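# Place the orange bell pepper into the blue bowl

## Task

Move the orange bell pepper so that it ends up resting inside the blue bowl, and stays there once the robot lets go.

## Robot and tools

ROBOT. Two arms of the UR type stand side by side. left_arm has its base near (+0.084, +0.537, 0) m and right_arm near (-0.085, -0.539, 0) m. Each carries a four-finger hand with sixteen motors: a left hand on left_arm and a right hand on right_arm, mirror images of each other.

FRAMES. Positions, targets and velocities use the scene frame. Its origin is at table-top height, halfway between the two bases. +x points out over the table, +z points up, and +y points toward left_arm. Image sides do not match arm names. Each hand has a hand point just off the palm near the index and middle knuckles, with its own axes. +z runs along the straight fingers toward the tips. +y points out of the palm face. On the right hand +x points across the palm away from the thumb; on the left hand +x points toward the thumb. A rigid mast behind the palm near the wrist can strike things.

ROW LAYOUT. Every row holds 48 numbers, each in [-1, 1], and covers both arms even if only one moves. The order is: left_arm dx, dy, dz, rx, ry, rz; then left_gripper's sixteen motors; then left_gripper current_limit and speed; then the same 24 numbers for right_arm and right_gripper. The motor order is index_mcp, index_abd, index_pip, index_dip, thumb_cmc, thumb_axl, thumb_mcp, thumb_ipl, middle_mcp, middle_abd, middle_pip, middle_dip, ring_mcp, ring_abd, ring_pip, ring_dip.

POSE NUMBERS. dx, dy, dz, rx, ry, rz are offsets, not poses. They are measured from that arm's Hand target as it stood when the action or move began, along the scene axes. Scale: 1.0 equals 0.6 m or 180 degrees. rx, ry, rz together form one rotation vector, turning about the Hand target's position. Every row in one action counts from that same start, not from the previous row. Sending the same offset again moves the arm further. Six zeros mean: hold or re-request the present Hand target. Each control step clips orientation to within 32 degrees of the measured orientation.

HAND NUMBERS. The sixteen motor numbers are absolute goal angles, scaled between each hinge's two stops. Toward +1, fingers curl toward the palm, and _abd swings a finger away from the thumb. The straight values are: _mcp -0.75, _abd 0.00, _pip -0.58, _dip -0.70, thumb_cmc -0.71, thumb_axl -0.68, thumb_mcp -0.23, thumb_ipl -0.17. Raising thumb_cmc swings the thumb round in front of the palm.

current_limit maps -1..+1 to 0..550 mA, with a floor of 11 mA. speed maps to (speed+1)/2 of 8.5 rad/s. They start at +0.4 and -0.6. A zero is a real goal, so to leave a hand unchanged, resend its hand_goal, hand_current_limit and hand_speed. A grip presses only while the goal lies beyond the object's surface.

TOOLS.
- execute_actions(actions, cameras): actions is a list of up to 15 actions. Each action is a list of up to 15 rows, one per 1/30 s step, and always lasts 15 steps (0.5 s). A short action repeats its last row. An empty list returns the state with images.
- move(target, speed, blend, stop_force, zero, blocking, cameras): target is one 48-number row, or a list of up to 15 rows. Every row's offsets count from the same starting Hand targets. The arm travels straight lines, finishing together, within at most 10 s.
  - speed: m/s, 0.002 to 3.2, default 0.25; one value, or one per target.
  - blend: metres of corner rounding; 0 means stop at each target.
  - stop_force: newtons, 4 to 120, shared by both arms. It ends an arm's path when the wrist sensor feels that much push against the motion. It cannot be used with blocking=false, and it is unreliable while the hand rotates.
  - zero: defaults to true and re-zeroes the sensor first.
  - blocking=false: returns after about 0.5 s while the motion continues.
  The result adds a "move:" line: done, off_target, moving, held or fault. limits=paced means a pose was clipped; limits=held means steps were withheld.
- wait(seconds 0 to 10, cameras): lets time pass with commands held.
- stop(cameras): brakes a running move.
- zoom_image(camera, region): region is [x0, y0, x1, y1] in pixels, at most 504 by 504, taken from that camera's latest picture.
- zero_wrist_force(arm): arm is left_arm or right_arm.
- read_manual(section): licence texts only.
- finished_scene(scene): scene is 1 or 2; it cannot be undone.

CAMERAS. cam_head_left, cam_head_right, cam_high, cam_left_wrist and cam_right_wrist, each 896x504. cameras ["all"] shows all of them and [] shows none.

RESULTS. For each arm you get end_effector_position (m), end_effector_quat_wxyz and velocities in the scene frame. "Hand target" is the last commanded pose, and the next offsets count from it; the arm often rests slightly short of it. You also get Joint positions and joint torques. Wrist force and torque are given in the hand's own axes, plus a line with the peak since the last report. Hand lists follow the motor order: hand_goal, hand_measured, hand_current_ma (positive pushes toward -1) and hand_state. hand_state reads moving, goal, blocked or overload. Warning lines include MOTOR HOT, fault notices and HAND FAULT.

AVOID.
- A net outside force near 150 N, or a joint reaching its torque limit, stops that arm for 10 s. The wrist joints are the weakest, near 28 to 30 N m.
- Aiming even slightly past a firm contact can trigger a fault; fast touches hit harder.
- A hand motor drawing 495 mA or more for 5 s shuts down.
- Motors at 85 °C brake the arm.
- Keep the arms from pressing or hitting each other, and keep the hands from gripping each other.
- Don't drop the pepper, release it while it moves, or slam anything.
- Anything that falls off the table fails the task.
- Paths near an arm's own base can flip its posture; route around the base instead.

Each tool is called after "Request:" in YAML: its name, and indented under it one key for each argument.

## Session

Request:
execute_actions:
  actions: []

Scene clock: 0.00 s.
left_arm: end_effector_position=(+1.1581, +0.3552, +0.1615) hand_goal=(-0.754, +0.000, -0.576, -0.696, -0.714, -0.678, -0.226, -0.168, -0.754, +0.000, -0.576, -0.696, -0.754, +0.000, -0.576, -0.696) hand_measured=(-0.754, +0.000, -0.576, -0.696, -0.714, -0.678, -0.226, -0.168, -0.754, +0.000, -0.576, -0.696, -0.754, +0.000, -0.576, -0.696) hand_current_ma=(+0, +0, +0, +0, +0, +0, +0, +0, +0, +0, +0, +0, +0, +0, +0, +0) hand_state=(goal, goal, goal, goal, goal, goal, goal, goal, goal, goal, goal, goal, goal, goal, goal, goal) hand_current_limit=0.40 hand_speed=-0.60 end_effector_quat_wxyz=(+0.023, +0.963, -0.081, +0.258) | right_arm: end_effector_position=(+0.5296, -0.3304, +0.2356) hand_goal=(-0.754, +0.000, -0.576, -0.696, -0.714, -0.678, -0.226, -0.168, -0.754, +0.000, -0.576, -0.696, -0.754, +0.000, -0.576, -0.696) hand_measured=(-0.754, +0.000, -0.576, -0.696, -0.714, -0.678, -0.226, -0.168, -0.754, +0.000, -0.576, -0.696, -0.754, +0.000, -0.576, -0.696) hand_current_ma=(+0, +0, +0, +0, +0, +0, +0, +0, +0, +0, +0, +0, +0, +0, +0, +0) hand_state=(goal, goal, goal, goal, goal, goal, goal, goal, goal, goal, goal, goal, goal, goal, goal, goal) hand_current_limit=0.40 hand_speed=-0.60 end_effector_quat_wxyz=(+0.014, +0.419, +0.792, -0.444)
Joint positions: left_arm=[-0.207 -0.662 0.899 0.812 1.527 -1.653] | right_arm=[0.333 -0.983 1.613 1.676 2.188 3.091]
Joint velocities: within noise
Joint torques (N m): no reading
Motor temperatures (°C): left_arm=[24 29 27 35 36 32] | right_arm=[30 31 27 31 32 35]
Wrist force (N): no reading
Wrist torque (N m): no reading
Wrist force, peak (N): no reading
Hand target: left_arm +1.1581, +0.3552, +0.1615; +0.023, +0.963, -0.081, +0.258 | right_arm +0.5296, -0.3304, +0.2356; +0.014, +0.419, +0.792, -0.444
camera_calibration:
cam_left_wrist: T_world_to_cam=[[-0.601304, 0.693659, -0.396574, 0.481813], [0.117547, 0.56772, 0.814786, -0.511091], [0.790327, 0.443319, -0.42291, -0.876242], [0, 0, 0, 1]] pos_world=[1.04231, 0.344397, 0.236933]
cam_right_wrist: T_world_to_cam=[[0.937057, -0.325565, -0.126218, -0.542401], [0.16229, 0.0860174, 0.982987, -0.329333], [-0.309169, -0.941599, 0.133439, -0.0502319], [0, 0, 0, 1]] pos_world=[0.546178, -0.195557, 0.261972]

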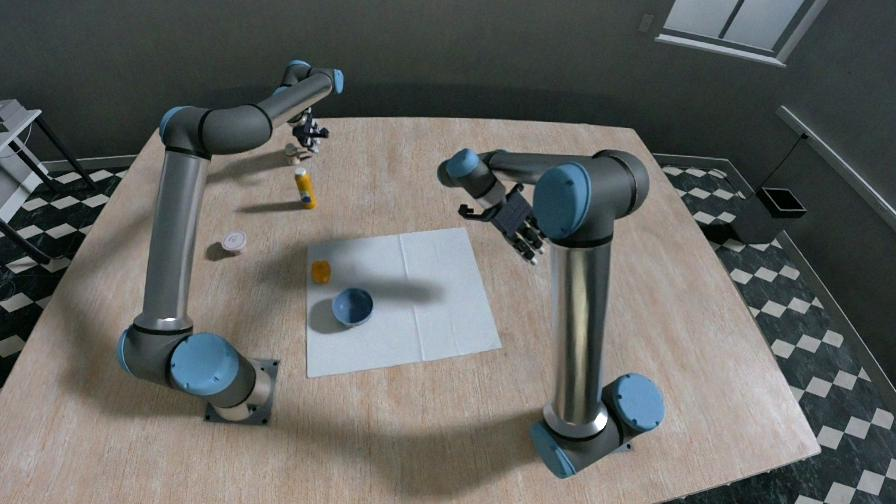

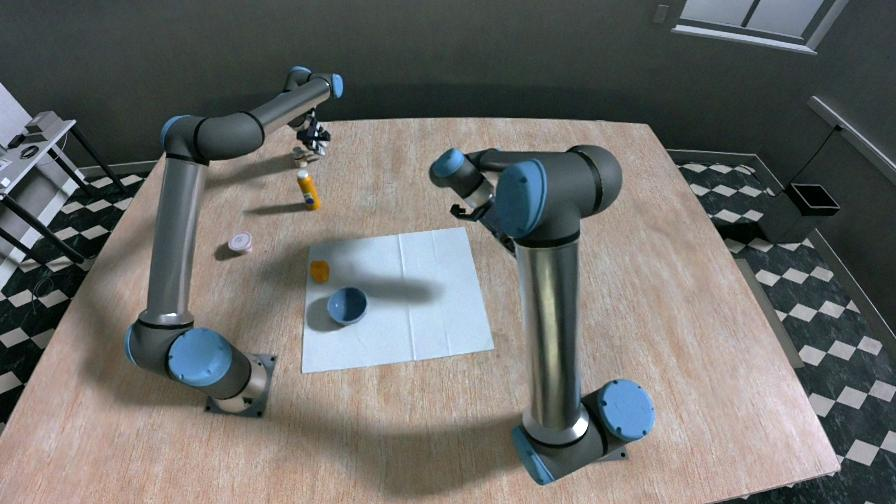

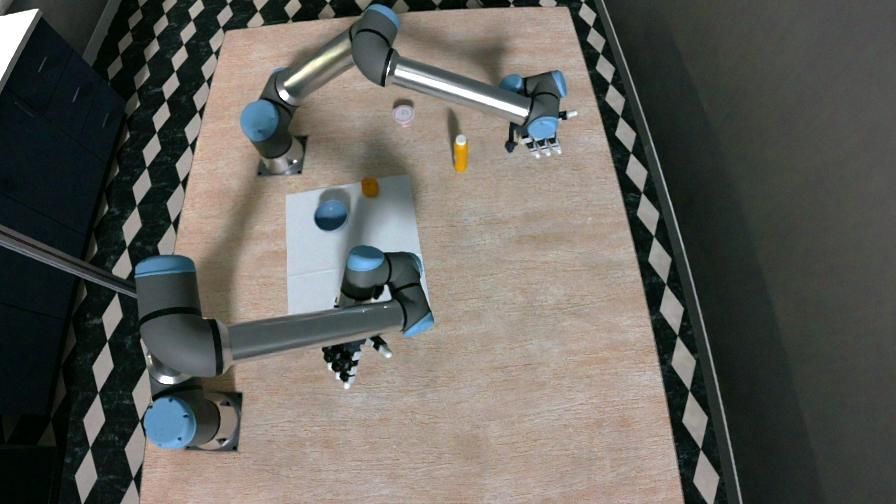

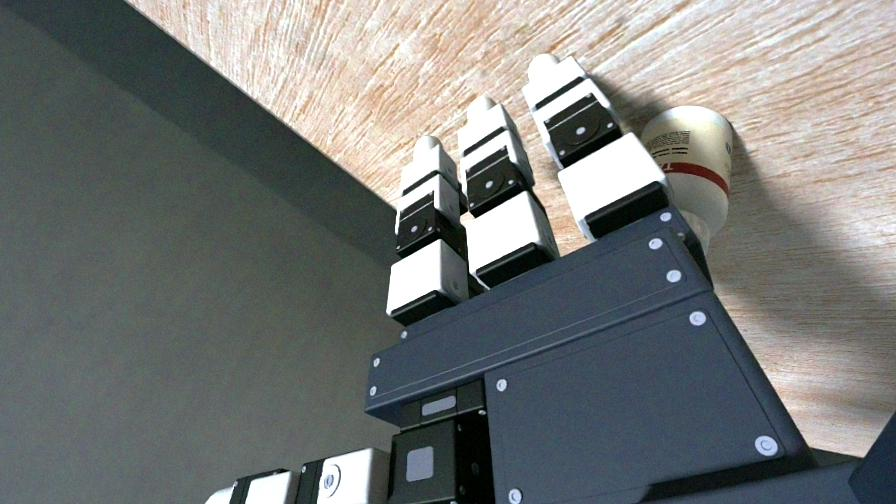

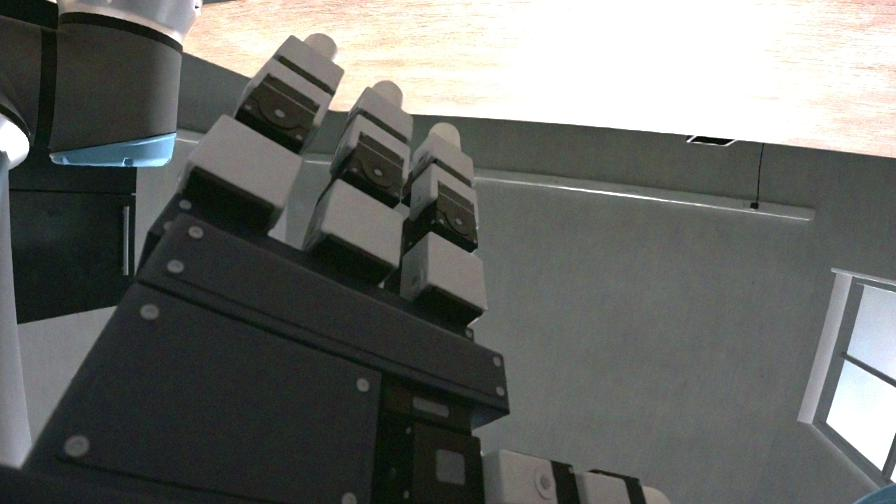

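Request:
zoom_image:
  camera: "cam_high"
  region: [300, 150, 420, 250]

Request:
zoom_image:
  camera: "cam_head_left"
  region: [280, 240, 400, 340]

Request:
zoom_image:
  camera: "cam_head_right"
  region: [280, 240, 400, 340]

Scaled by 4.200.

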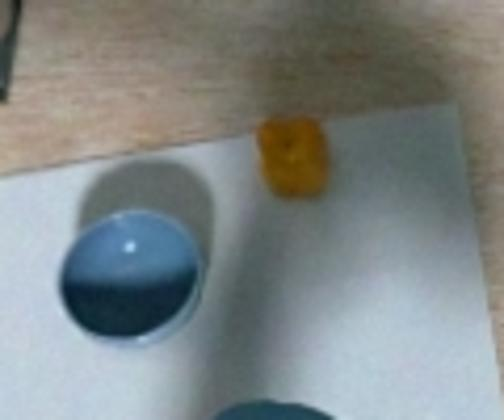

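Scaled by 4.200.

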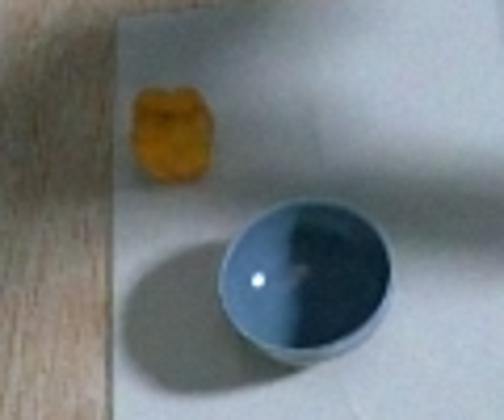

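Scaled by 4.200.

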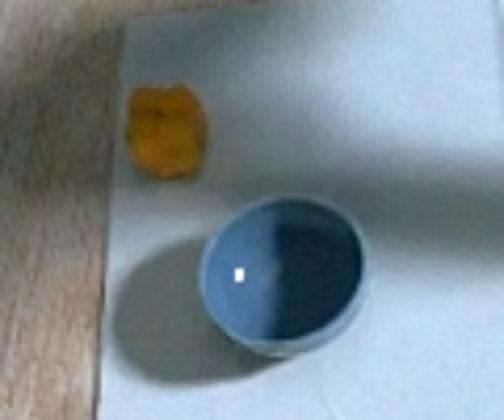

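Request:
move:
  target: [0,0,0,0,0,0,-0.754,0,-0.576,-0.696,-0.714,-0.678,-0.226,-0.168,-0.754,0,-0.576,-0.696,-0.754,0,-0.576,-0.696,0.4,-0.6,-0.0493,0.5173,0.1407,0.2042,0.0141,0.5098,-0.754,0,-0.576,-0.696,-0.714,-0.678,-0.226,-0.168,-0.754,0,-0.576,-0.696,-0.754,0,-0.576,-0.696,0.4,-0.6]
  speed: 0.4

Scene clock: 62.80 s.
left_arm: end_effector_position=(+1.1581, +0.3552, +0.1615) hand_goal=(-0.754, +0.000, -0.576, -0.696, -0.714, -0.678, -0.226, -0.168, -0.754, +0.000, -0.576, -0.696, -0.754, +0.000, -0.576, -0.696) hand_measured=(-0.754, +0.000, -0.576, -0.696, -0.714, -0.678, -0.224, -0.168, -0.754, +0.000, -0.576, -0.696, -0.754, +0.000, -0.576, -0.696) hand_current_ma=(+0, +0, +0, +0, +0, +0, +0, +0, +0, +0, +0, +0, +0, +0, +0, +0) hand_state=(goal, goal, goal, goal, goal, goal, goal, goal, goal, goal, goal, goal, goal, goal, goal, goal) hand_current_limit=0.40 hand_speed=-0.60 end_effector_quat_wxyz=(+0.023, +0.963, -0.081, +0.258) | right_arm: end_effector_position=(+0.5219, -0.2498, +0.2578) hand_goal=(-0.754, +0.000, -0.576, -0.696, -0.714, -0.678, -0.226, -0.168, -0.754, +0.000, -0.576, -0.696, -0.754, +0.000, -0.576, -0.696) hand_measured=(-0.748, +0.000, -0.576, -0.696, -0.708, -0.678, -0.224, -0.168, -0.748, +0.000, -0.576, -0.696, -0.748, +0.000, -0.576, -0.696) hand_current_ma=(+12, +0, +0, +0, +10, +1, +3, +0, +13, +0, +0, +0, +11, +0, +0, +0) hand_state=(goal, goal, goal, goal, goal, goal, goal, goal, goal, goal, goal, goal, goal, goal, goal, goal) hand_current_limit=0.40 hand_speed=-0.60 end_effector_quat_wxyz=(+0.067, +0.245, +0.894, -0.369)
Joint positions: left_arm=[-0.207 -0.662 0.899 0.812 1.527 -1.653] | right_arm=[0.418 -1.075 1.6 1.462 2.237 2.638]
Joint torques (N m): left_arm=[0.19 -112.74 -40.51 2.25 -0.1 -0.46] | right_arm=[-16.05 -55.28 -21.21 8.4 2.1 -2.08]
Wrist force (N): left_arm=[0.2 0.1 0.0] | right_arm=[0.0 0.2 0.0]
Wrist torque (N m): left_arm=[0.02 -0.02 0.01] | right_arm=[0.07 0.01 0.03]
Wrist force, peak (N): left_arm=[0.2 0.2 0.7] | right_arm=[2.7 -0.8 -6.5]
Hand target: left_arm +1.1581, +0.3552, +0.1615; +0.023, +0.963, -0.081, +0.258 | right_arm +0.5218, -0.2499, +0.2578; +0.067, +0.245, +0.894, -0.369 (not the last commanded pose)
Off the commanded pose: left_arm 0.000 m, 0 deg | right_arm 0.239 m, 73 deg.
move: held (right_arm; a check stopped the path); limits=held
pose unreachable (right arm): on one or more control steps of this call, first in action 0 (counted from 0), this arm could not follow its commanded pose, so it was not sent that pose on those steps. It may still have moved: this result reports where it is.
cause: moving toward the commanded pose would bring two parts of the arm too close to each other (joints 4 (wrist 1) to 6 (wrist 3) lie between them).

Request:
move:
  target: [0,0,0,0,0,0,-0.754,0,-0.576,-0.696,-0.714,-0.678,-0.226,-0.168,-0.754,0,-0.576,-0.696,-0.754,0,-0.576,-0.696,0.4,-0.6,0.0637,0.4998,0.1203,0.3913,-0.2539,-0.0522,-0.754,0,-0.576,-0.696,-0.714,-0.678,-0.226,-0.168,-0.754,0,-0.576,-0.696,-0.754,0,-0.576,-0.696,0.4,-0.6]
  speed: 0.35

Scene clock: 115.40 s.
left_arm: end_effector_position=(+1.1581, +0.3552, +0.1615) hand_goal=(-0.754, +0.000, -0.576, -0.696, -0.714, -0.678, -0.226, -0.168, -0.754, +0.000, -0.576, -0.696, -0.754, +0.000, -0.576, -0.696) hand_measured=(-0.754, +0.000, -0.576, -0.696, -0.714, -0.678, -0.224, -0.168, -0.754, +0.000, -0.576, -0.696, -0.754, +0.000, -0.576, -0.696) hand_current_ma=(+0, +0, +0, +0, +0, +0, +0, +0, +0, +0, +0, +0, +0, +0, +0, +0) hand_state=(goal, goal, goal, goal, goal, goal, goal, goal, goal, goal, goal, goal, goal, goal, goal, goal) hand_current_limit=0.40 hand_speed=-0.60 end_effector_quat_wxyz=(+0.023, +0.963, -0.081, +0.258) | right_arm: end_effector_position=(+0.5599, +0.0500, +0.3298) hand_goal=(-0.754, +0.000, -0.576, -0.696, -0.714, -0.678, -0.226, -0.168, -0.754, +0.000, -0.576, -0.696, -0.754, +0.000, -0.576, -0.696) hand_measured=(-0.758, +0.000, -0.576, -0.696, -0.718, -0.678, -0.224, -0.168, -0.758, +0.000, -0.576, -0.696, -0.758, +0.000, -0.576, -0.696) hand_current_ma=(-5, +0, +0, +0, -7, +1, +4, +0, -6, +0, +0, +0, -6, +0, +0, +0) hand_state=(goal, goal, goal, goal, goal, goal, goal, goal, goal, goal, goal, goal, goal, goal, goal, goal) hand_current_limit=0.40 hand_speed=-0.60 end_effector_quat_wxyz=(+0.210, +0.419, +0.826, +0.312)
Joint positions: left_arm=[-0.207 -0.662 0.899 0.812 1.527 -1.653] | right_arm=[0.601 -1.252 1.673 0.381 1.614 3.063]
Joint torques (N m): left_arm=[-0.12 -114.1 -41.07 2.49 0.12 -0.52] | right_arm=[-17.73 -59.21 -44.9 0.27 -0.24 0.47]
Wrist force (N): left_arm=[0.0 -0.1 0.2] | right_arm=[0.2 3.5 -0.1]
Wrist torque (N m): left_arm=[-0.02 0.01 -0.01] | right_arm=[0.52 0.03 0.22]
Wrist force, peak (N): left_arm=[0.1 -0.4 0.7] | right_arm=[1.5 3.8 0.4]
Hand target: left_arm +1.1581, +0.3552, +0.1615; +0.023, +0.963, -0.081, +0.258 | right_arm +0.5601, +0.0500, +0.3299; +0.210, +0.419, +0.826, +0.312
Off the commanded pose: left_arm 0.000 m, 0 deg | right_arm 0.000 m, 0 deg.
move: done

Request:
move:
  target:
    - [0,0,0,0,0,0,-0.754,0,-0.576,-0.696,-0.714,-0.678,-0.226,-0.168,-0.754,0,-0.576,-0.696,-0.754,0,-0.576,-0.696,0.4,-0.6,-0.0333,0.1667,-0.05,-0.2661,-0.2931,0.3572,-0.754,0,-0.576,-0.696,-0.714,-0.678,-0.226,-0.168,-0.754,0,-0.576,-0.696,-0.754,0,-0.576,-0.696,0.4,-0.6]
    - [0,0,0,0,0,0,-0.754,0,-0.576,-0.696,-0.714,-0.678,-0.226,-0.168,-0.754,0,-0.576,-0.696,-0.754,0,-0.576,-0.696,0.4,-0.6,-0.0767,0.52,-0.1833,0.5912,0.6075,-0.4477,-0.137,0,-0.139,-0.479,0.571,-0.678,-0.337,-0.168,-0.137,0,-0.139,-0.479,-0.35,0,-0.139,-0.479,0.4,-0.6]
  speed: 0.4
  cameras: ["all"]

Request:
zoom_image:
  camera: "cam_high"
  region: [300, 140, 430, 240]

Request:
zoom_image:
  camera: "cam_head_left"
  region: [260, 210, 400, 330]

Scene clock: 158.97 s.
left_arm: end_effector_position=(+1.1581, +0.3552, +0.1615) hand_goal=(-0.754, +0.000, -0.576, -0.696, -0.714, -0.678, -0.226, -0.168, -0.754, +0.000, -0.576, -0.696, -0.754, +0.000, -0.576, -0.696) hand_measured=(-0.754, +0.000, -0.576, -0.696, -0.714, -0.678, -0.224, -0.168, -0.754, +0.000, -0.576, -0.696, -0.754, +0.000, -0.576, -0.696) hand_current_ma=(+0, +0, +0, +0, +0, +0, +0, +0, +0, +0, +0, +0, +0, +0, +0, +0) hand_state=(goal, goal, goal, goal, goal, goal, goal, goal, goal, goal, goal, goal, goal, goal, goal, goal) hand_current_limit=0.40 hand_speed=-0.60 end_effector_quat_wxyz=(+0.023, +0.963, -0.081, +0.258) | right_arm: end_effector_position=(+0.5140, +0.3620, +0.2200) hand_goal=(-0.138, +0.000, -0.140, -0.480, +0.570, -0.678, -0.338, -0.168, -0.138, +0.000, -0.140, -0.480, -0.350, +0.000, -0.140, -0.480) hand_measured=(-0.136, +0.002, -0.142, -0.482, +0.568, -0.678, -0.334, -0.168, -0.134, +0.002, -0.142, -0.482, -0.346, +0.002, -0.142, -0.482) hand_current_ma=(+5, +1, -2, -4, -3, +1, +8, +0, +5, +2, -3, -3, +9, +1, -2, -3) hand_state=(goal, goal, goal, goal, goal, goal, goal, goal, goal, goal, goal, goal, goal, goal, goal, goal) hand_current_limit=0.40 hand_speed=-0.60 end_effector_quat_wxyz=(-0.622, +0.739, -0.201, +0.166)
Joint positions: left_arm=[-0.207 -0.662 0.899 0.812 1.527 -1.653] | right_arm=[0.767 -0.99 1.402 -0.231 1.267 -0.05]
Joint torques (N m): left_arm=[-1.43 -112.41 -40.94 2.19 0.43 -0.53] | right_arm=[-15.62 -84.94 -31.19 -2.66 1.13 -2.36]
Wrist force (N): left_arm=[0.0 0.2 0.4] | right_arm=[1.1 -0.9 2.2]
Wrist torque (N m): left_arm=[-0.01 0.01 -0.01] | right_arm=[-0.15 -0.33 0.02]
Wrist force, peak (N): left_arm=[-0.2 0.1 0.7] | right_arm=[0.4 3.8 0.1]
Hand target: left_arm +1.1581, +0.3552, +0.1615; +0.023, +0.963, -0.081, +0.258 | right_arm +0.5140, +0.3620, +0.2200; -0.622, +0.739, -0.201, +0.166
Off the commanded pose: left_arm 0.000 m, 0 deg | right_arm 0.000 m, 0 deg.
move: done
camera_calibration:
cam_left_wrist: T_world_to_cam=[[-0.601304, 0.693659, -0.396574, 0.481813], [0.117547, 0.56772, 0.814786, -0.511091], [0.790327, 0.443319, -0.42291, -0.876242], [0, 0, 0, 1]] pos_world=[1.04231, 0.344397, 0.236933]
cam_right_wrist: T_world_to_cam=[[-0.732617, 0.277935, -0.621309, 0.44439], [-0.680617, -0.306871, 0.665275, 0.274381], [-0.00575889, 0.910265, 0.413986, -0.289122], [0, 0, 0, 1]] pos_world=[0.51065, 0.223866, 0.213257]

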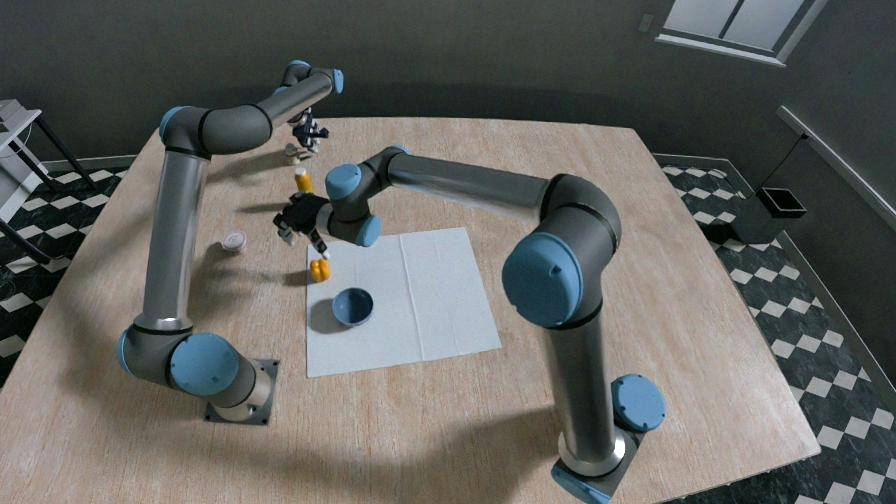

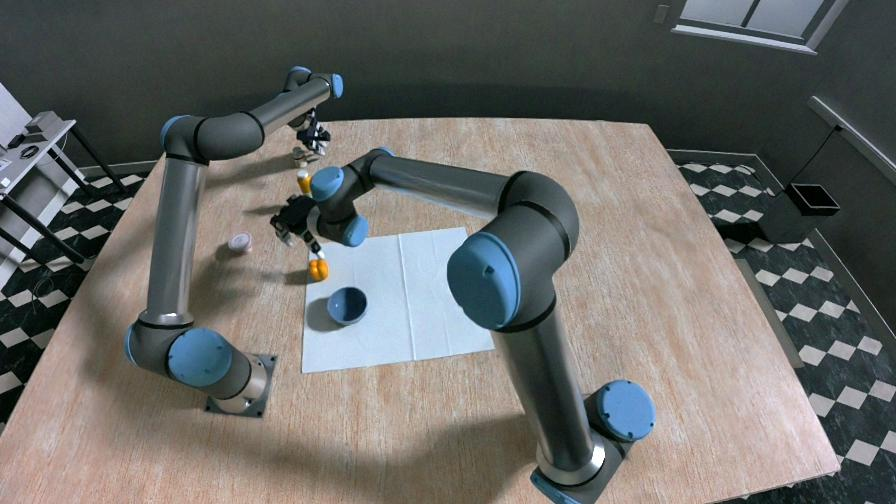

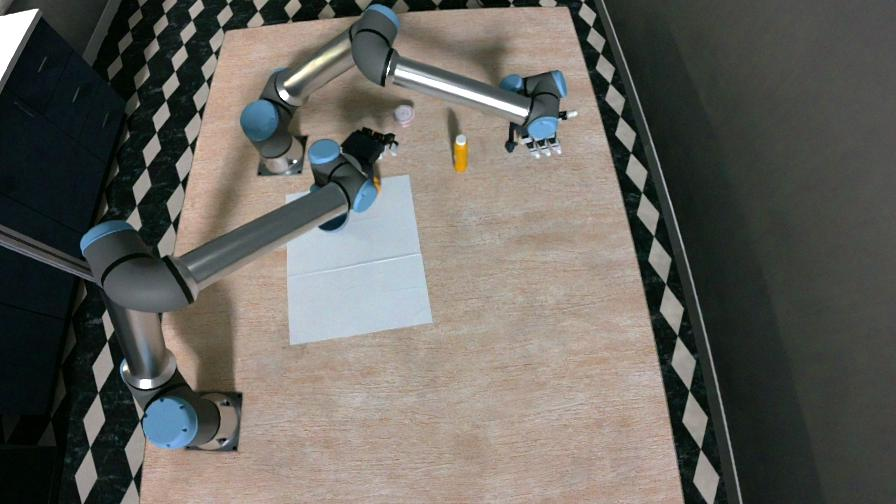

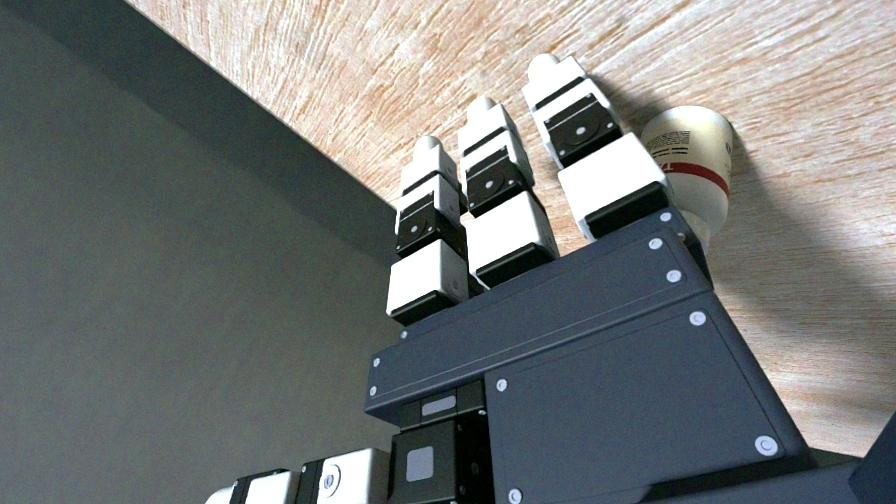

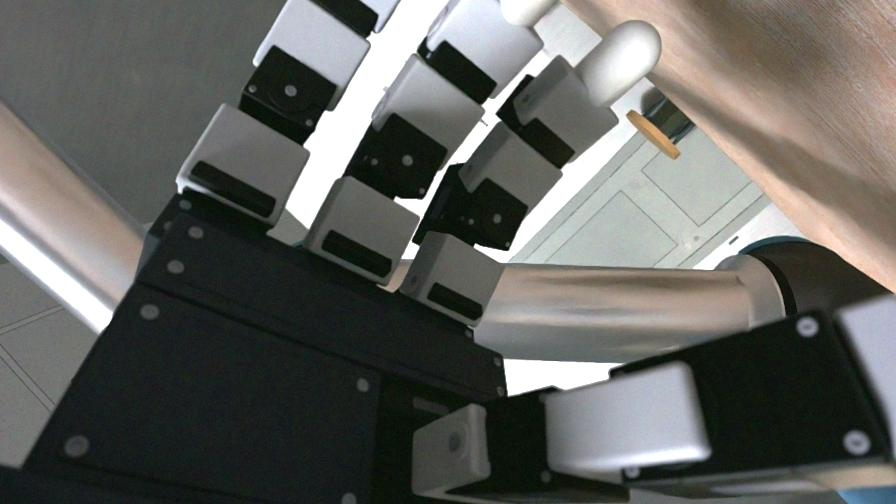

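Scaled by 3.877.

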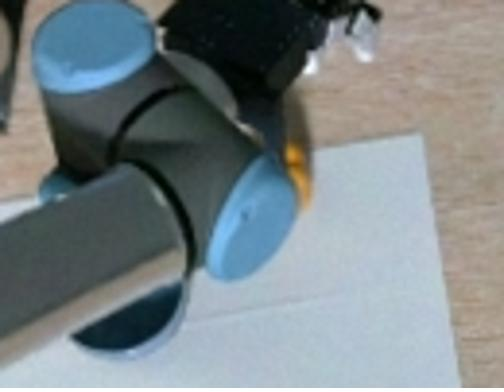

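Scaled by 3.600.

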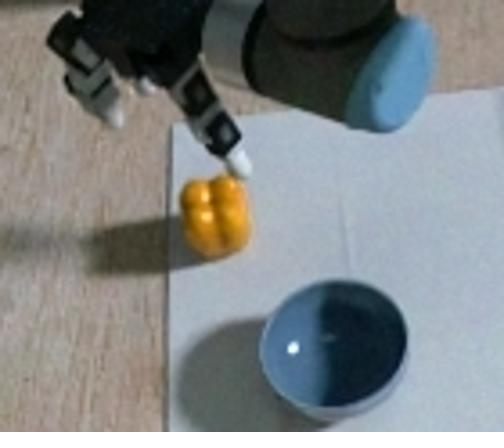

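Request:
move:
  target: [0,0,0,0,0,0,-0.754,0,-0.576,-0.696,-0.714,-0.678,-0.226,-0.168,-0.754,0,-0.576,-0.696,-0.754,0,-0.576,-0.696,0.4,-0.6,-0.01,-0.0167,-0.1167,0,0,0,-0.137,0,-0.139,-0.479,0.571,-0.678,-0.337,-0.168,-0.137,0,-0.139,-0.479,-0.35,0,-0.139,-0.479,0.4,-0.6]
  speed: 0.2
  cameras: ["cam_head_left","cam_head_right","cam_high","cam_right_wrist"]

Request:
zoom_image:
  camera: "cam_head_right"
  region: [260, 210, 380, 310]

Request:
zoom_image:
  camera: "cam_head_left"
  region: [260, 210, 380, 310]

Request:
zoom_image:
  camera: "cam_high"
  region: [330, 120, 430, 220]

Scene clock: 187.50 s.
left_arm: end_effector_position=(+1.1581, +0.3552, +0.1615) hand_goal=(-0.754, +0.000, -0.576, -0.696, -0.714, -0.678, -0.226, -0.168, -0.754, +0.000, -0.576, -0.696, -0.754, +0.000, -0.576, -0.696) hand_measured=(-0.754, +0.000, -0.576, -0.696, -0.714, -0.678, -0.224, -0.168, -0.754, +0.000, -0.576, -0.696, -0.754, +0.000, -0.576, -0.696) hand_current_ma=(+0, +0, +0, +0, +0, +0, +0, +0, +0, +0, +0, +0, +0, +0, +0, +0) hand_state=(goal, goal, goal, goal, goal, goal, goal, goal, goal, goal, goal, goal, goal, goal, goal, goal) hand_current_limit=0.40 hand_speed=-0.60 end_effector_quat_wxyz=(+0.023, +0.963, -0.081, +0.258) | right_arm: end_effector_position=(+0.5081, +0.3519, +0.1499) hand_goal=(-0.138, +0.000, -0.140, -0.480, +0.570, -0.678, -0.338, -0.168, -0.138, +0.000, -0.140, -0.480, -0.350, +0.000, -0.140, -0.480) hand_measured=(-0.134, +0.002, -0.142, -0.482, +0.568, -0.678, -0.334, -0.168, -0.134, +0.002, -0.142, -0.482, -0.344, +0.002, -0.142, -0.482) hand_current_ma=(+6, +1, -2, -4, -3, +1, +8, +0, +7, +2, -3, -3, +11, +1, -2, -3) hand_state=(goal, goal, goal, goal, goal, goal, goal, goal, goal, goal, goal, goal, goal, goal, goal, goal) hand_current_limit=0.40 hand_speed=-0.60 end_effector_quat_wxyz=(-0.622, +0.739, -0.201, +0.166)
Joint positions: left_arm=[-0.207 -0.662 0.899 0.812 1.527 -1.653] | right_arm=[0.763 -0.955 1.481 -0.344 1.263 -0.05]
Joint torques (N m): left_arm=[0.34 -112.42 -40.82 2.37 0.33 -0.46] | right_arm=[-2.8 -78.91 -41.46 -0.41 0.53 0.94]
Wrist force (N): left_arm=[0.1 -0.2 0.2] | right_arm=[1.2 -0.9 2.3]
Wrist torque (N m): left_arm=[-0.03 0.00 0.00] | right_arm=[-0.18 -0.33 0.04]
Wrist force, peak (N): left_arm=[0.0 0.2 0.7] | right_arm=[1.2 -3.2 2.4]
Hand target: left_arm +1.1581, +0.3552, +0.1615; +0.023, +0.963, -0.081, +0.258 | right_arm +0.5080, +0.3520, +0.1499; -0.622, +0.739, -0.201, +0.166
Off the commanded pose: left_arm 0.000 m, 0 deg | right_arm 0.000 m, 0 deg.
move: done
camera_calibration:
cam_right_wrist: T_world_to_cam=[[-0.732616, 0.277879, -0.621335, 0.399263], [-0.680618, -0.306811, 0.665302, 0.313817], [-0.00575923, 0.910302, 0.413904, -0.250938], [0, 0, 0, 1]] pos_world=[0.50465, 0.213766, 0.143157]
Images, in order (width x height): cam_head_left 896x504, cam_head_right 896x504, cam_high 896x504, cam_right_wrist 896x504.

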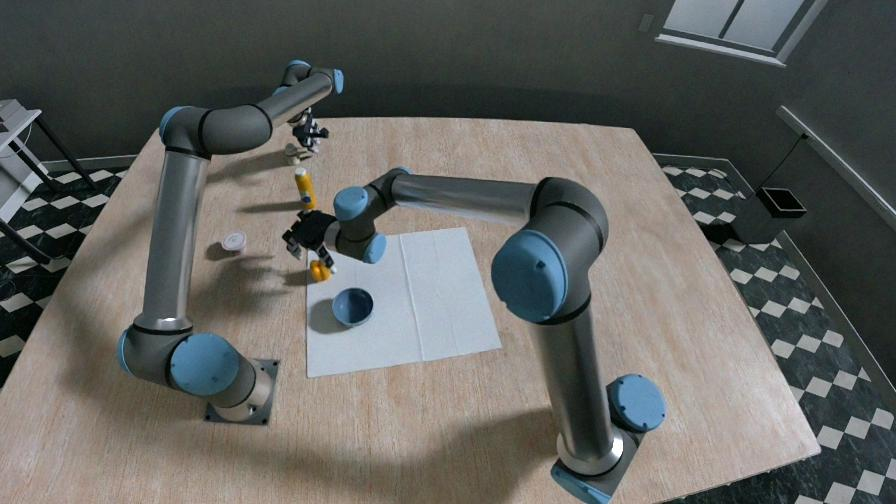

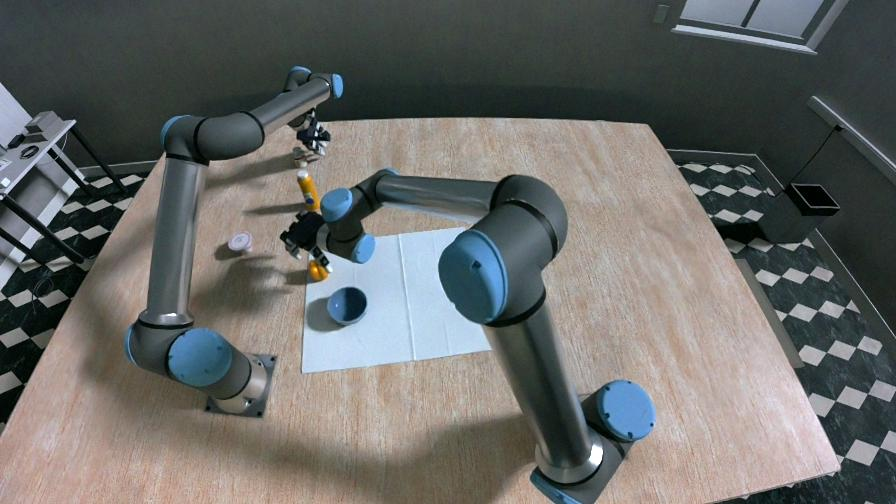

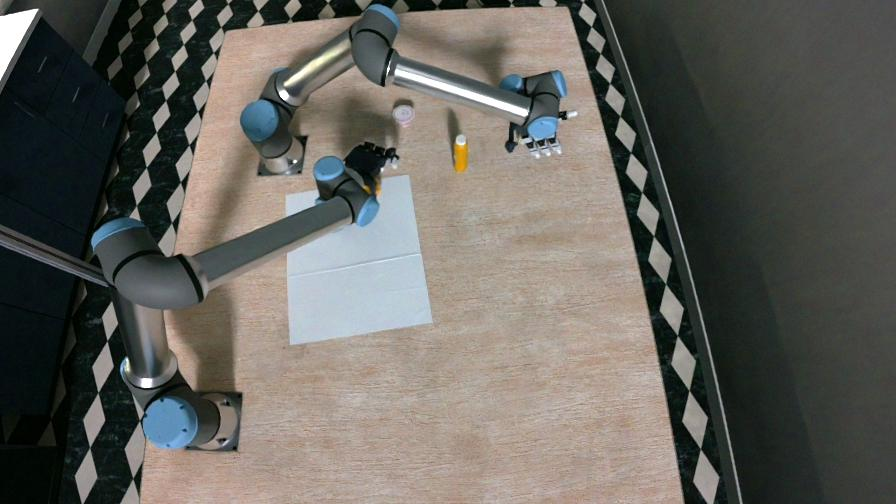

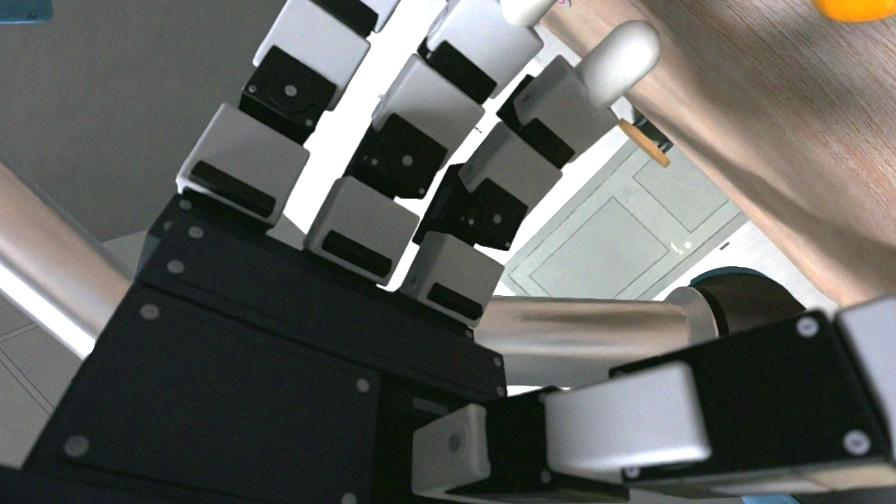

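Scaled by 4.200.

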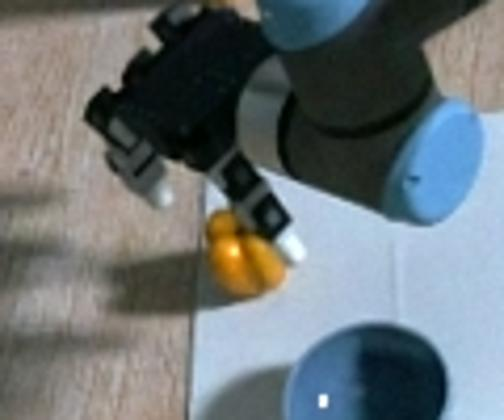

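Scaled by 4.200.

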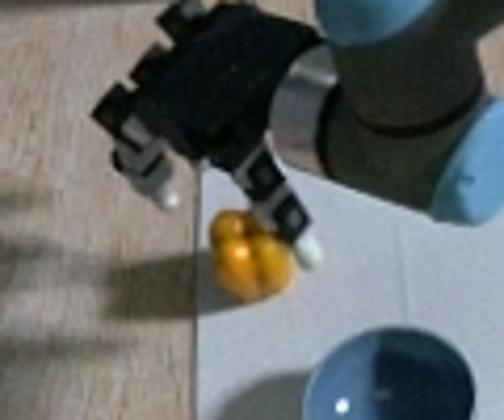

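Scaled by 5.040.

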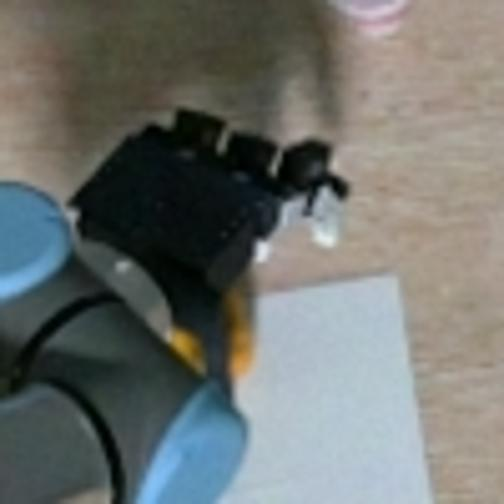

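Request:
move:
  target: [0,0,0,0,0,0,-0.754,0,-0.576,-0.696,-0.714,-0.678,-0.226,-0.168,-0.754,0,-0.576,-0.696,-0.754,0,-0.576,-0.696,0.4,-0.6,-0.003,0,-0.1167,0,0,0,-0.137,0,-0.139,-0.479,0.571,-0.678,-0.337,-0.168,-0.137,0,-0.139,-0.479,-0.35,0,-0.139,-0.479,0.4,-0.6]
  speed: 0.08
  stop_force: 12
  cameras: ["cam_head_left","cam_head_right","cam_high","cam_right_wrist"]

Request:
zoom_image:
  camera: "cam_head_right"
  region: [260, 210, 380, 310]

Request:
zoom_image:
  camera: "cam_head_left"
  region: [260, 210, 380, 310]

Scene clock: 216.27 s.
left_arm: end_effector_position=(+1.1581, +0.3552, +0.1615) hand_goal=(-0.754, +0.000, -0.576, -0.696, -0.714, -0.678, -0.226, -0.168, -0.754, +0.000, -0.576, -0.696, -0.754, +0.000, -0.576, -0.696) hand_measured=(-0.754, +0.000, -0.576, -0.696, -0.714, -0.678, -0.224, -0.168, -0.754, +0.000, -0.576, -0.696, -0.754, +0.000, -0.576, -0.696) hand_current_ma=(+0, +0, +0, +0, +0, +0, +0, +0, +0, +0, +0, +0, +0, +0, +0, +0) hand_state=(goal, goal, goal, goal, goal, goal, goal, goal, goal, goal, goal, goal, goal, goal, goal, goal) hand_current_limit=0.40 hand_speed=-0.60 end_effector_quat_wxyz=(+0.023, +0.963, -0.081, +0.258) | right_arm: end_effector_position=(+0.5062, +0.3520, +0.0799) hand_goal=(-0.138, +0.000, -0.140, -0.480, +0.570, -0.678, -0.338, -0.168, -0.138, +0.000, -0.140, -0.480, -0.350, +0.000, -0.140, -0.480) hand_measured=(-0.134, +0.002, -0.142, -0.482, +0.568, -0.678, -0.334, -0.168, -0.134, +0.002, -0.142, -0.482, -0.344, +0.002, -0.142, -0.482) hand_current_ma=(+6, +1, -2, -4, -3, +1, +8, +0, +7, +2, -3, -3, +11, +1, -2, -3) hand_state=(goal, goal, goal, goal, goal, goal, goal, goal, goal, goal, goal, goal, goal, goal, goal, goal) hand_current_limit=0.40 hand_speed=-0.60 end_effector_quat_wxyz=(-0.622, +0.739, -0.201, +0.166)
Joint positions: left_arm=[-0.207 -0.662 0.899 0.812 1.527 -1.653] | right_arm=[0.764 -0.894 1.52 -0.444 1.265 -0.05]
Joint torques (N m): left_arm=[-0.31 -113.06 -41.2 1.98 0.53 -0.41] | right_arm=[11.68 -87.53 -43.7 1.24 0.03 1.39]
Wrist force (N): left_arm=[0.1 0.2 0.3] | right_arm=[0.8 -0.6 2.4]
Wrist torque (N m): left_arm=[0.00 -0.01 0.00] | right_arm=[-0.15 -0.27 0.03]
Wrist force, peak (N): left_arm=[0.2 0.1 0.6] | right_arm=[1.4 -2.7 2.2]
Hand target: left_arm +1.1581, +0.3552, +0.1615; +0.023, +0.963, -0.081, +0.258 | right_arm +0.5062, +0.3520, +0.0799; -0.622, +0.739, -0.201, +0.166
Off the commanded pose: left_arm 0.000 m, 0 deg | right_arm 0.000 m, 0 deg.
move: done
camera_calibration:
cam_right_wrist: T_world_to_cam=[[-0.732617, 0.277935, -0.621309, 0.354409], [-0.680617, -0.306871, 0.665275, 0.359208], [-0.00575889, 0.910265, 0.413986, -0.222065], [0, 0, 0, 1]] pos_world=[0.50285, 0.213866, 0.0731573]
Images, in order (width x height): cam_head_left 896x504, cam_head_right 896x504, cam_high 896x504, cam_right_wrist 896x504.

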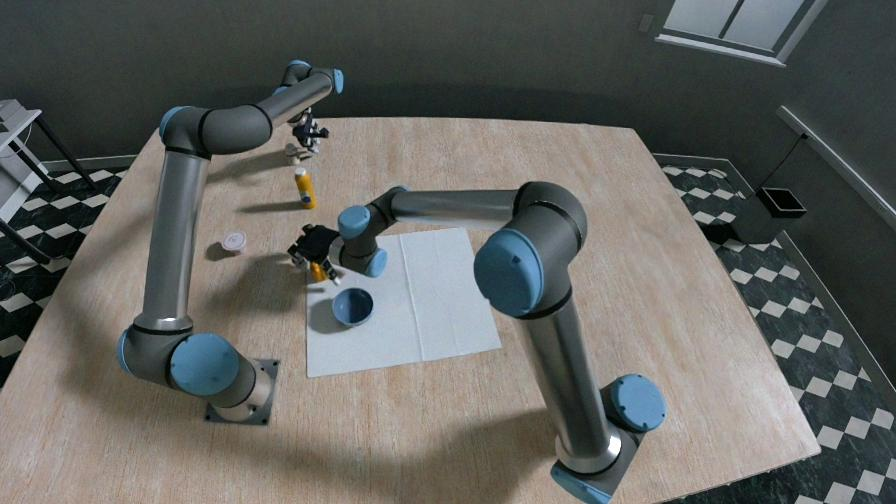

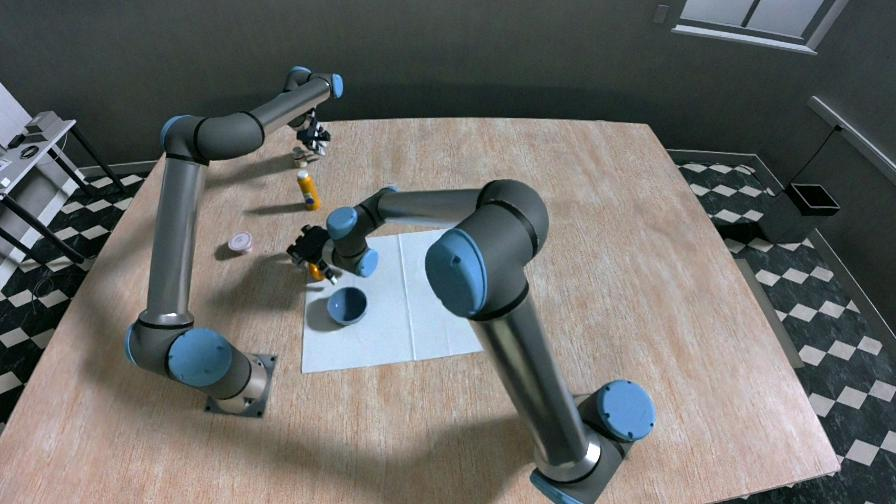

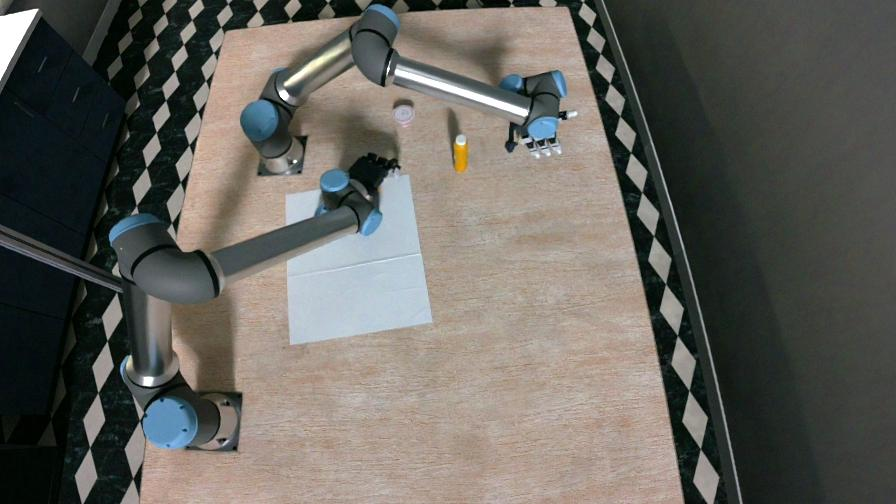

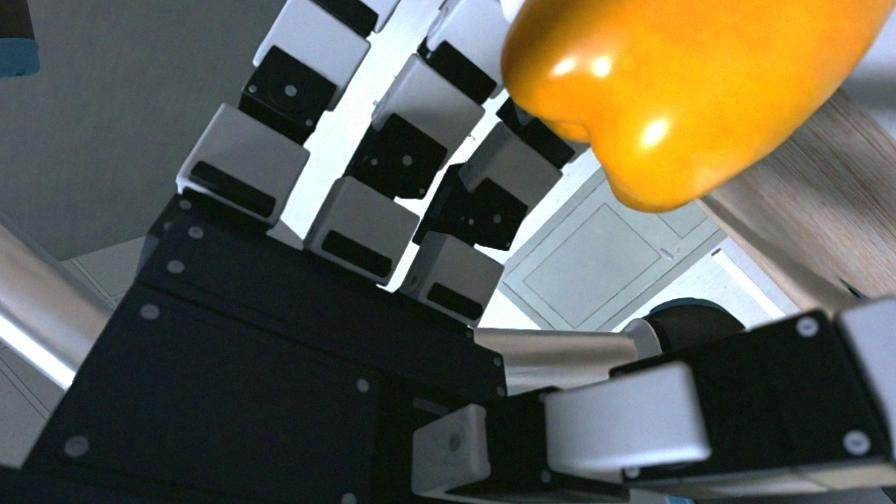

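Scaled by 4.200.

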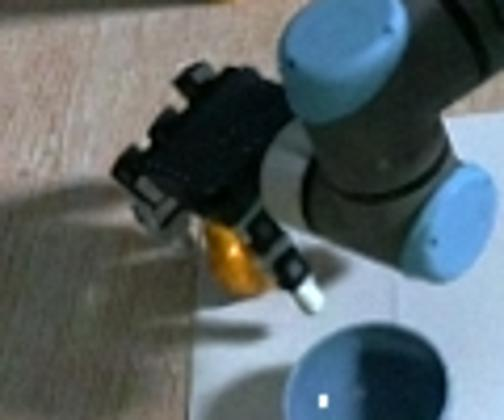

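Scaled by 4.200.

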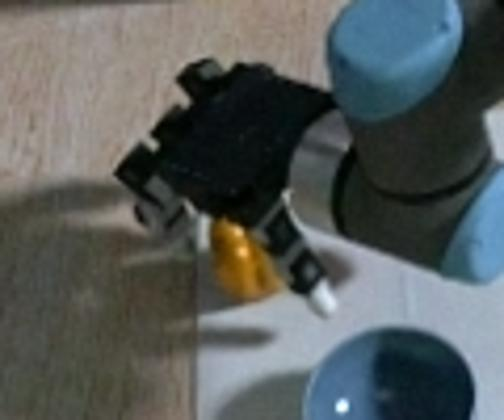

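Request:
move:
  target:
    - [0,0,0,0,0,0,-0.754,0,-0.576,-0.696,-0.714,-0.678,-0.226,-0.168,-0.754,0,-0.576,-0.696,-0.754,0,-0.576,-0.696,0.4,-0.6,-0.0072,0.0042,-0.003,0,0,0,-0.137,0,-0.139,-0.479,0.571,-0.678,-0.337,-0.168,-0.137,0,-0.139,-0.479,-0.35,0,-0.139,-0.479,0.4,-0.8]
    - [0,0,0,0,0,0,-0.754,0,-0.576,-0.696,-0.714,-0.678,-0.226,-0.168,-0.754,0,-0.576,-0.696,-0.754,0,-0.576,-0.696,0.4,-0.6,-0.0072,0.0042,-0.003,0,0,0,0.274,0,0.007,-0.479,0.571,-0.678,0.112,-0.059,0.274,0,0.007,-0.479,-0.35,0,-0.139,-0.479,0.4,-0.8]
  speed: 0.1
  cameras: ["cam_head_left","cam_right_wrist"]

Request:
zoom_image:
  camera: "cam_head_left"
  region: [260, 210, 380, 310]

Scene clock: 232.90 s.
left_arm: end_effector_position=(+1.1581, +0.3552, +0.1615) hand_goal=(-0.754, +0.000, -0.576, -0.696, -0.714, -0.678, -0.226, -0.168, -0.754, +0.000, -0.576, -0.696, -0.754, +0.000, -0.576, -0.696) hand_measured=(-0.754, +0.000, -0.576, -0.696, -0.714, -0.678, -0.224, -0.168, -0.754, +0.000, -0.576, -0.696, -0.754, +0.000, -0.576, -0.696) hand_current_ma=(+0, +0, +0, +0, +0, +0, +0, +0, +0, +0, +0, +0, +0, +0, +0, +0) hand_state=(goal, goal, goal, goal, goal, goal, goal, goal, goal, goal, goal, goal, goal, goal, goal, goal) hand_current_limit=0.40 hand_speed=-0.60 end_effector_quat_wxyz=(+0.023, +0.963, -0.081, +0.258) | right_arm: end_effector_position=(+0.5019, +0.3545, +0.0781) hand_goal=(+0.274, +0.000, +0.006, -0.480, +0.570, -0.678, +0.112, -0.060, +0.274, +0.000, +0.006, -0.480, -0.350, +0.000, -0.140, -0.480) hand_measured=(+0.044, +0.002, -0.014, -0.488, +0.564, -0.676, -0.220, -0.074, +0.014, +0.008, -0.026, -0.492, -0.344, +0.002, -0.142, -0.482) hand_current_ma=(-385, +1, -48, -17, -9, +2, -385, -47, -385, +11, -88, -27, +11, +1, -2, -3) hand_state=(blocked, goal, blocked, goal, goal, goal, blocked, goal, blocked, goal, blocked, goal, goal, goal, goal, goal) hand_current_limit=0.40 hand_speed=-0.80 end_effector_quat_wxyz=(-0.622, +0.739, -0.201, +0.166)
Joint positions: left_arm=[-0.207 -0.662 0.899 0.812 1.527 -1.653] | right_arm=[0.77 -0.893 1.522 -0.447 1.27 -0.049]
Joint torques (N m): left_arm=[-0.77 -114.93 -41.21 2.13 0.53 -0.33] | right_arm=[-11.81 -71.01 -28.11 0.08 -0.89 0.9]
Wrist force (N): left_arm=[-0.1 0.0 0.0] | right_arm=[1.4 -4.4 2.7]
Wrist torque (N m): left_arm=[0.01 0.01 -0.01] | right_arm=[-0.30 -0.34 0.09]
Wrist force, peak (N): left_arm=[0.1 0.1 0.6] | right_arm=[1.3 -4.5 3.0]
Hand target: left_arm +1.1581, +0.3552, +0.1615; +0.023, +0.963, -0.081, +0.258 | right_arm +0.5019, +0.3545, +0.0781; -0.622, +0.739, -0.201, +0.166
Off the commanded pose: left_arm 0.000 m, 0 deg | right_arm 0.000 m, 0 deg.
move: done
camera_calibration:
cam_right_wrist: T_world_to_cam=[[-0.732636, 0.277926, -0.62129, 0.349382], [-0.680597, -0.306879, 0.665292, 0.358168], [-0.00575913, 0.910265, 0.413986, -0.22362], [0, 0, 0, 1]] pos_world=[0.49845, 0.216366, 0.0713572]
Images, in order (width x height): cam_head_left 896x504, cam_right_wrist 896x504.

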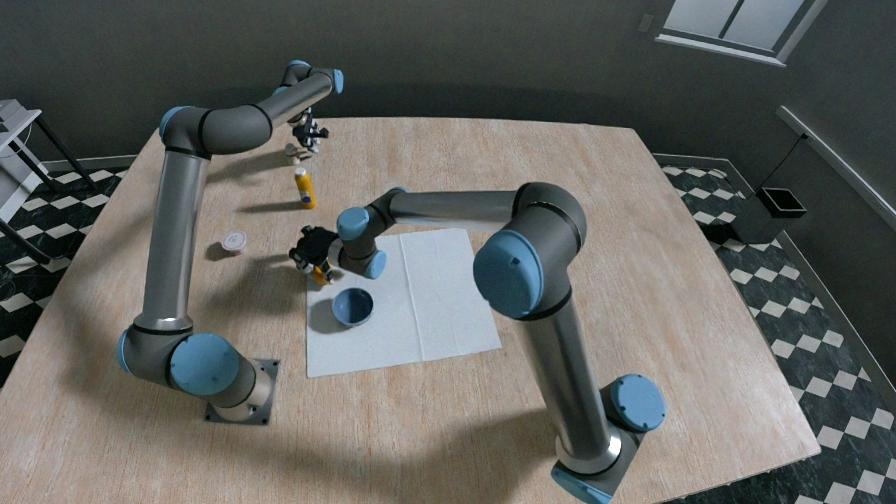

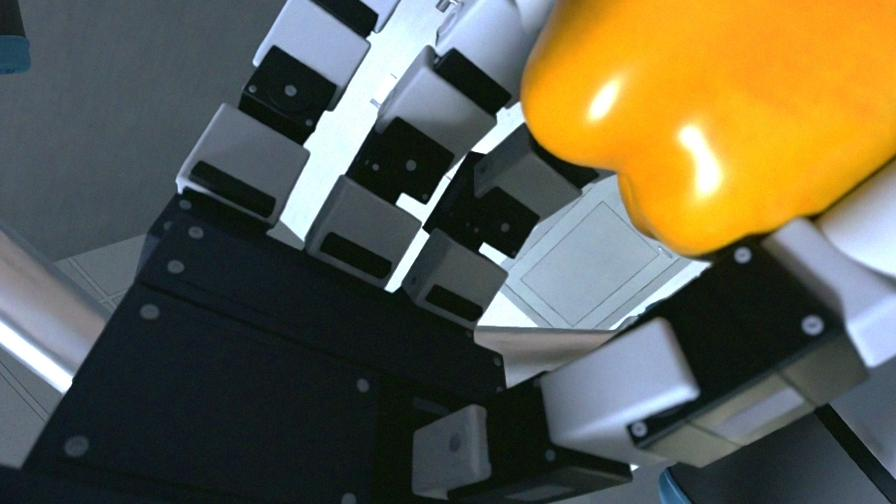

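Scaled by 4.200.

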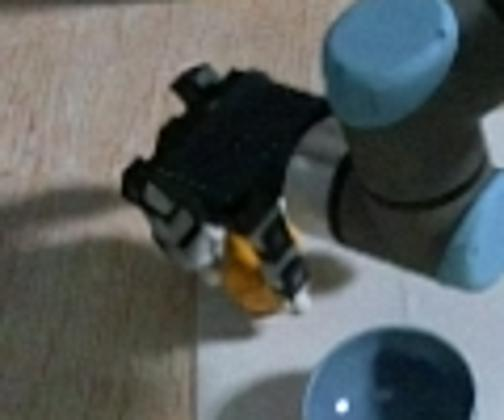

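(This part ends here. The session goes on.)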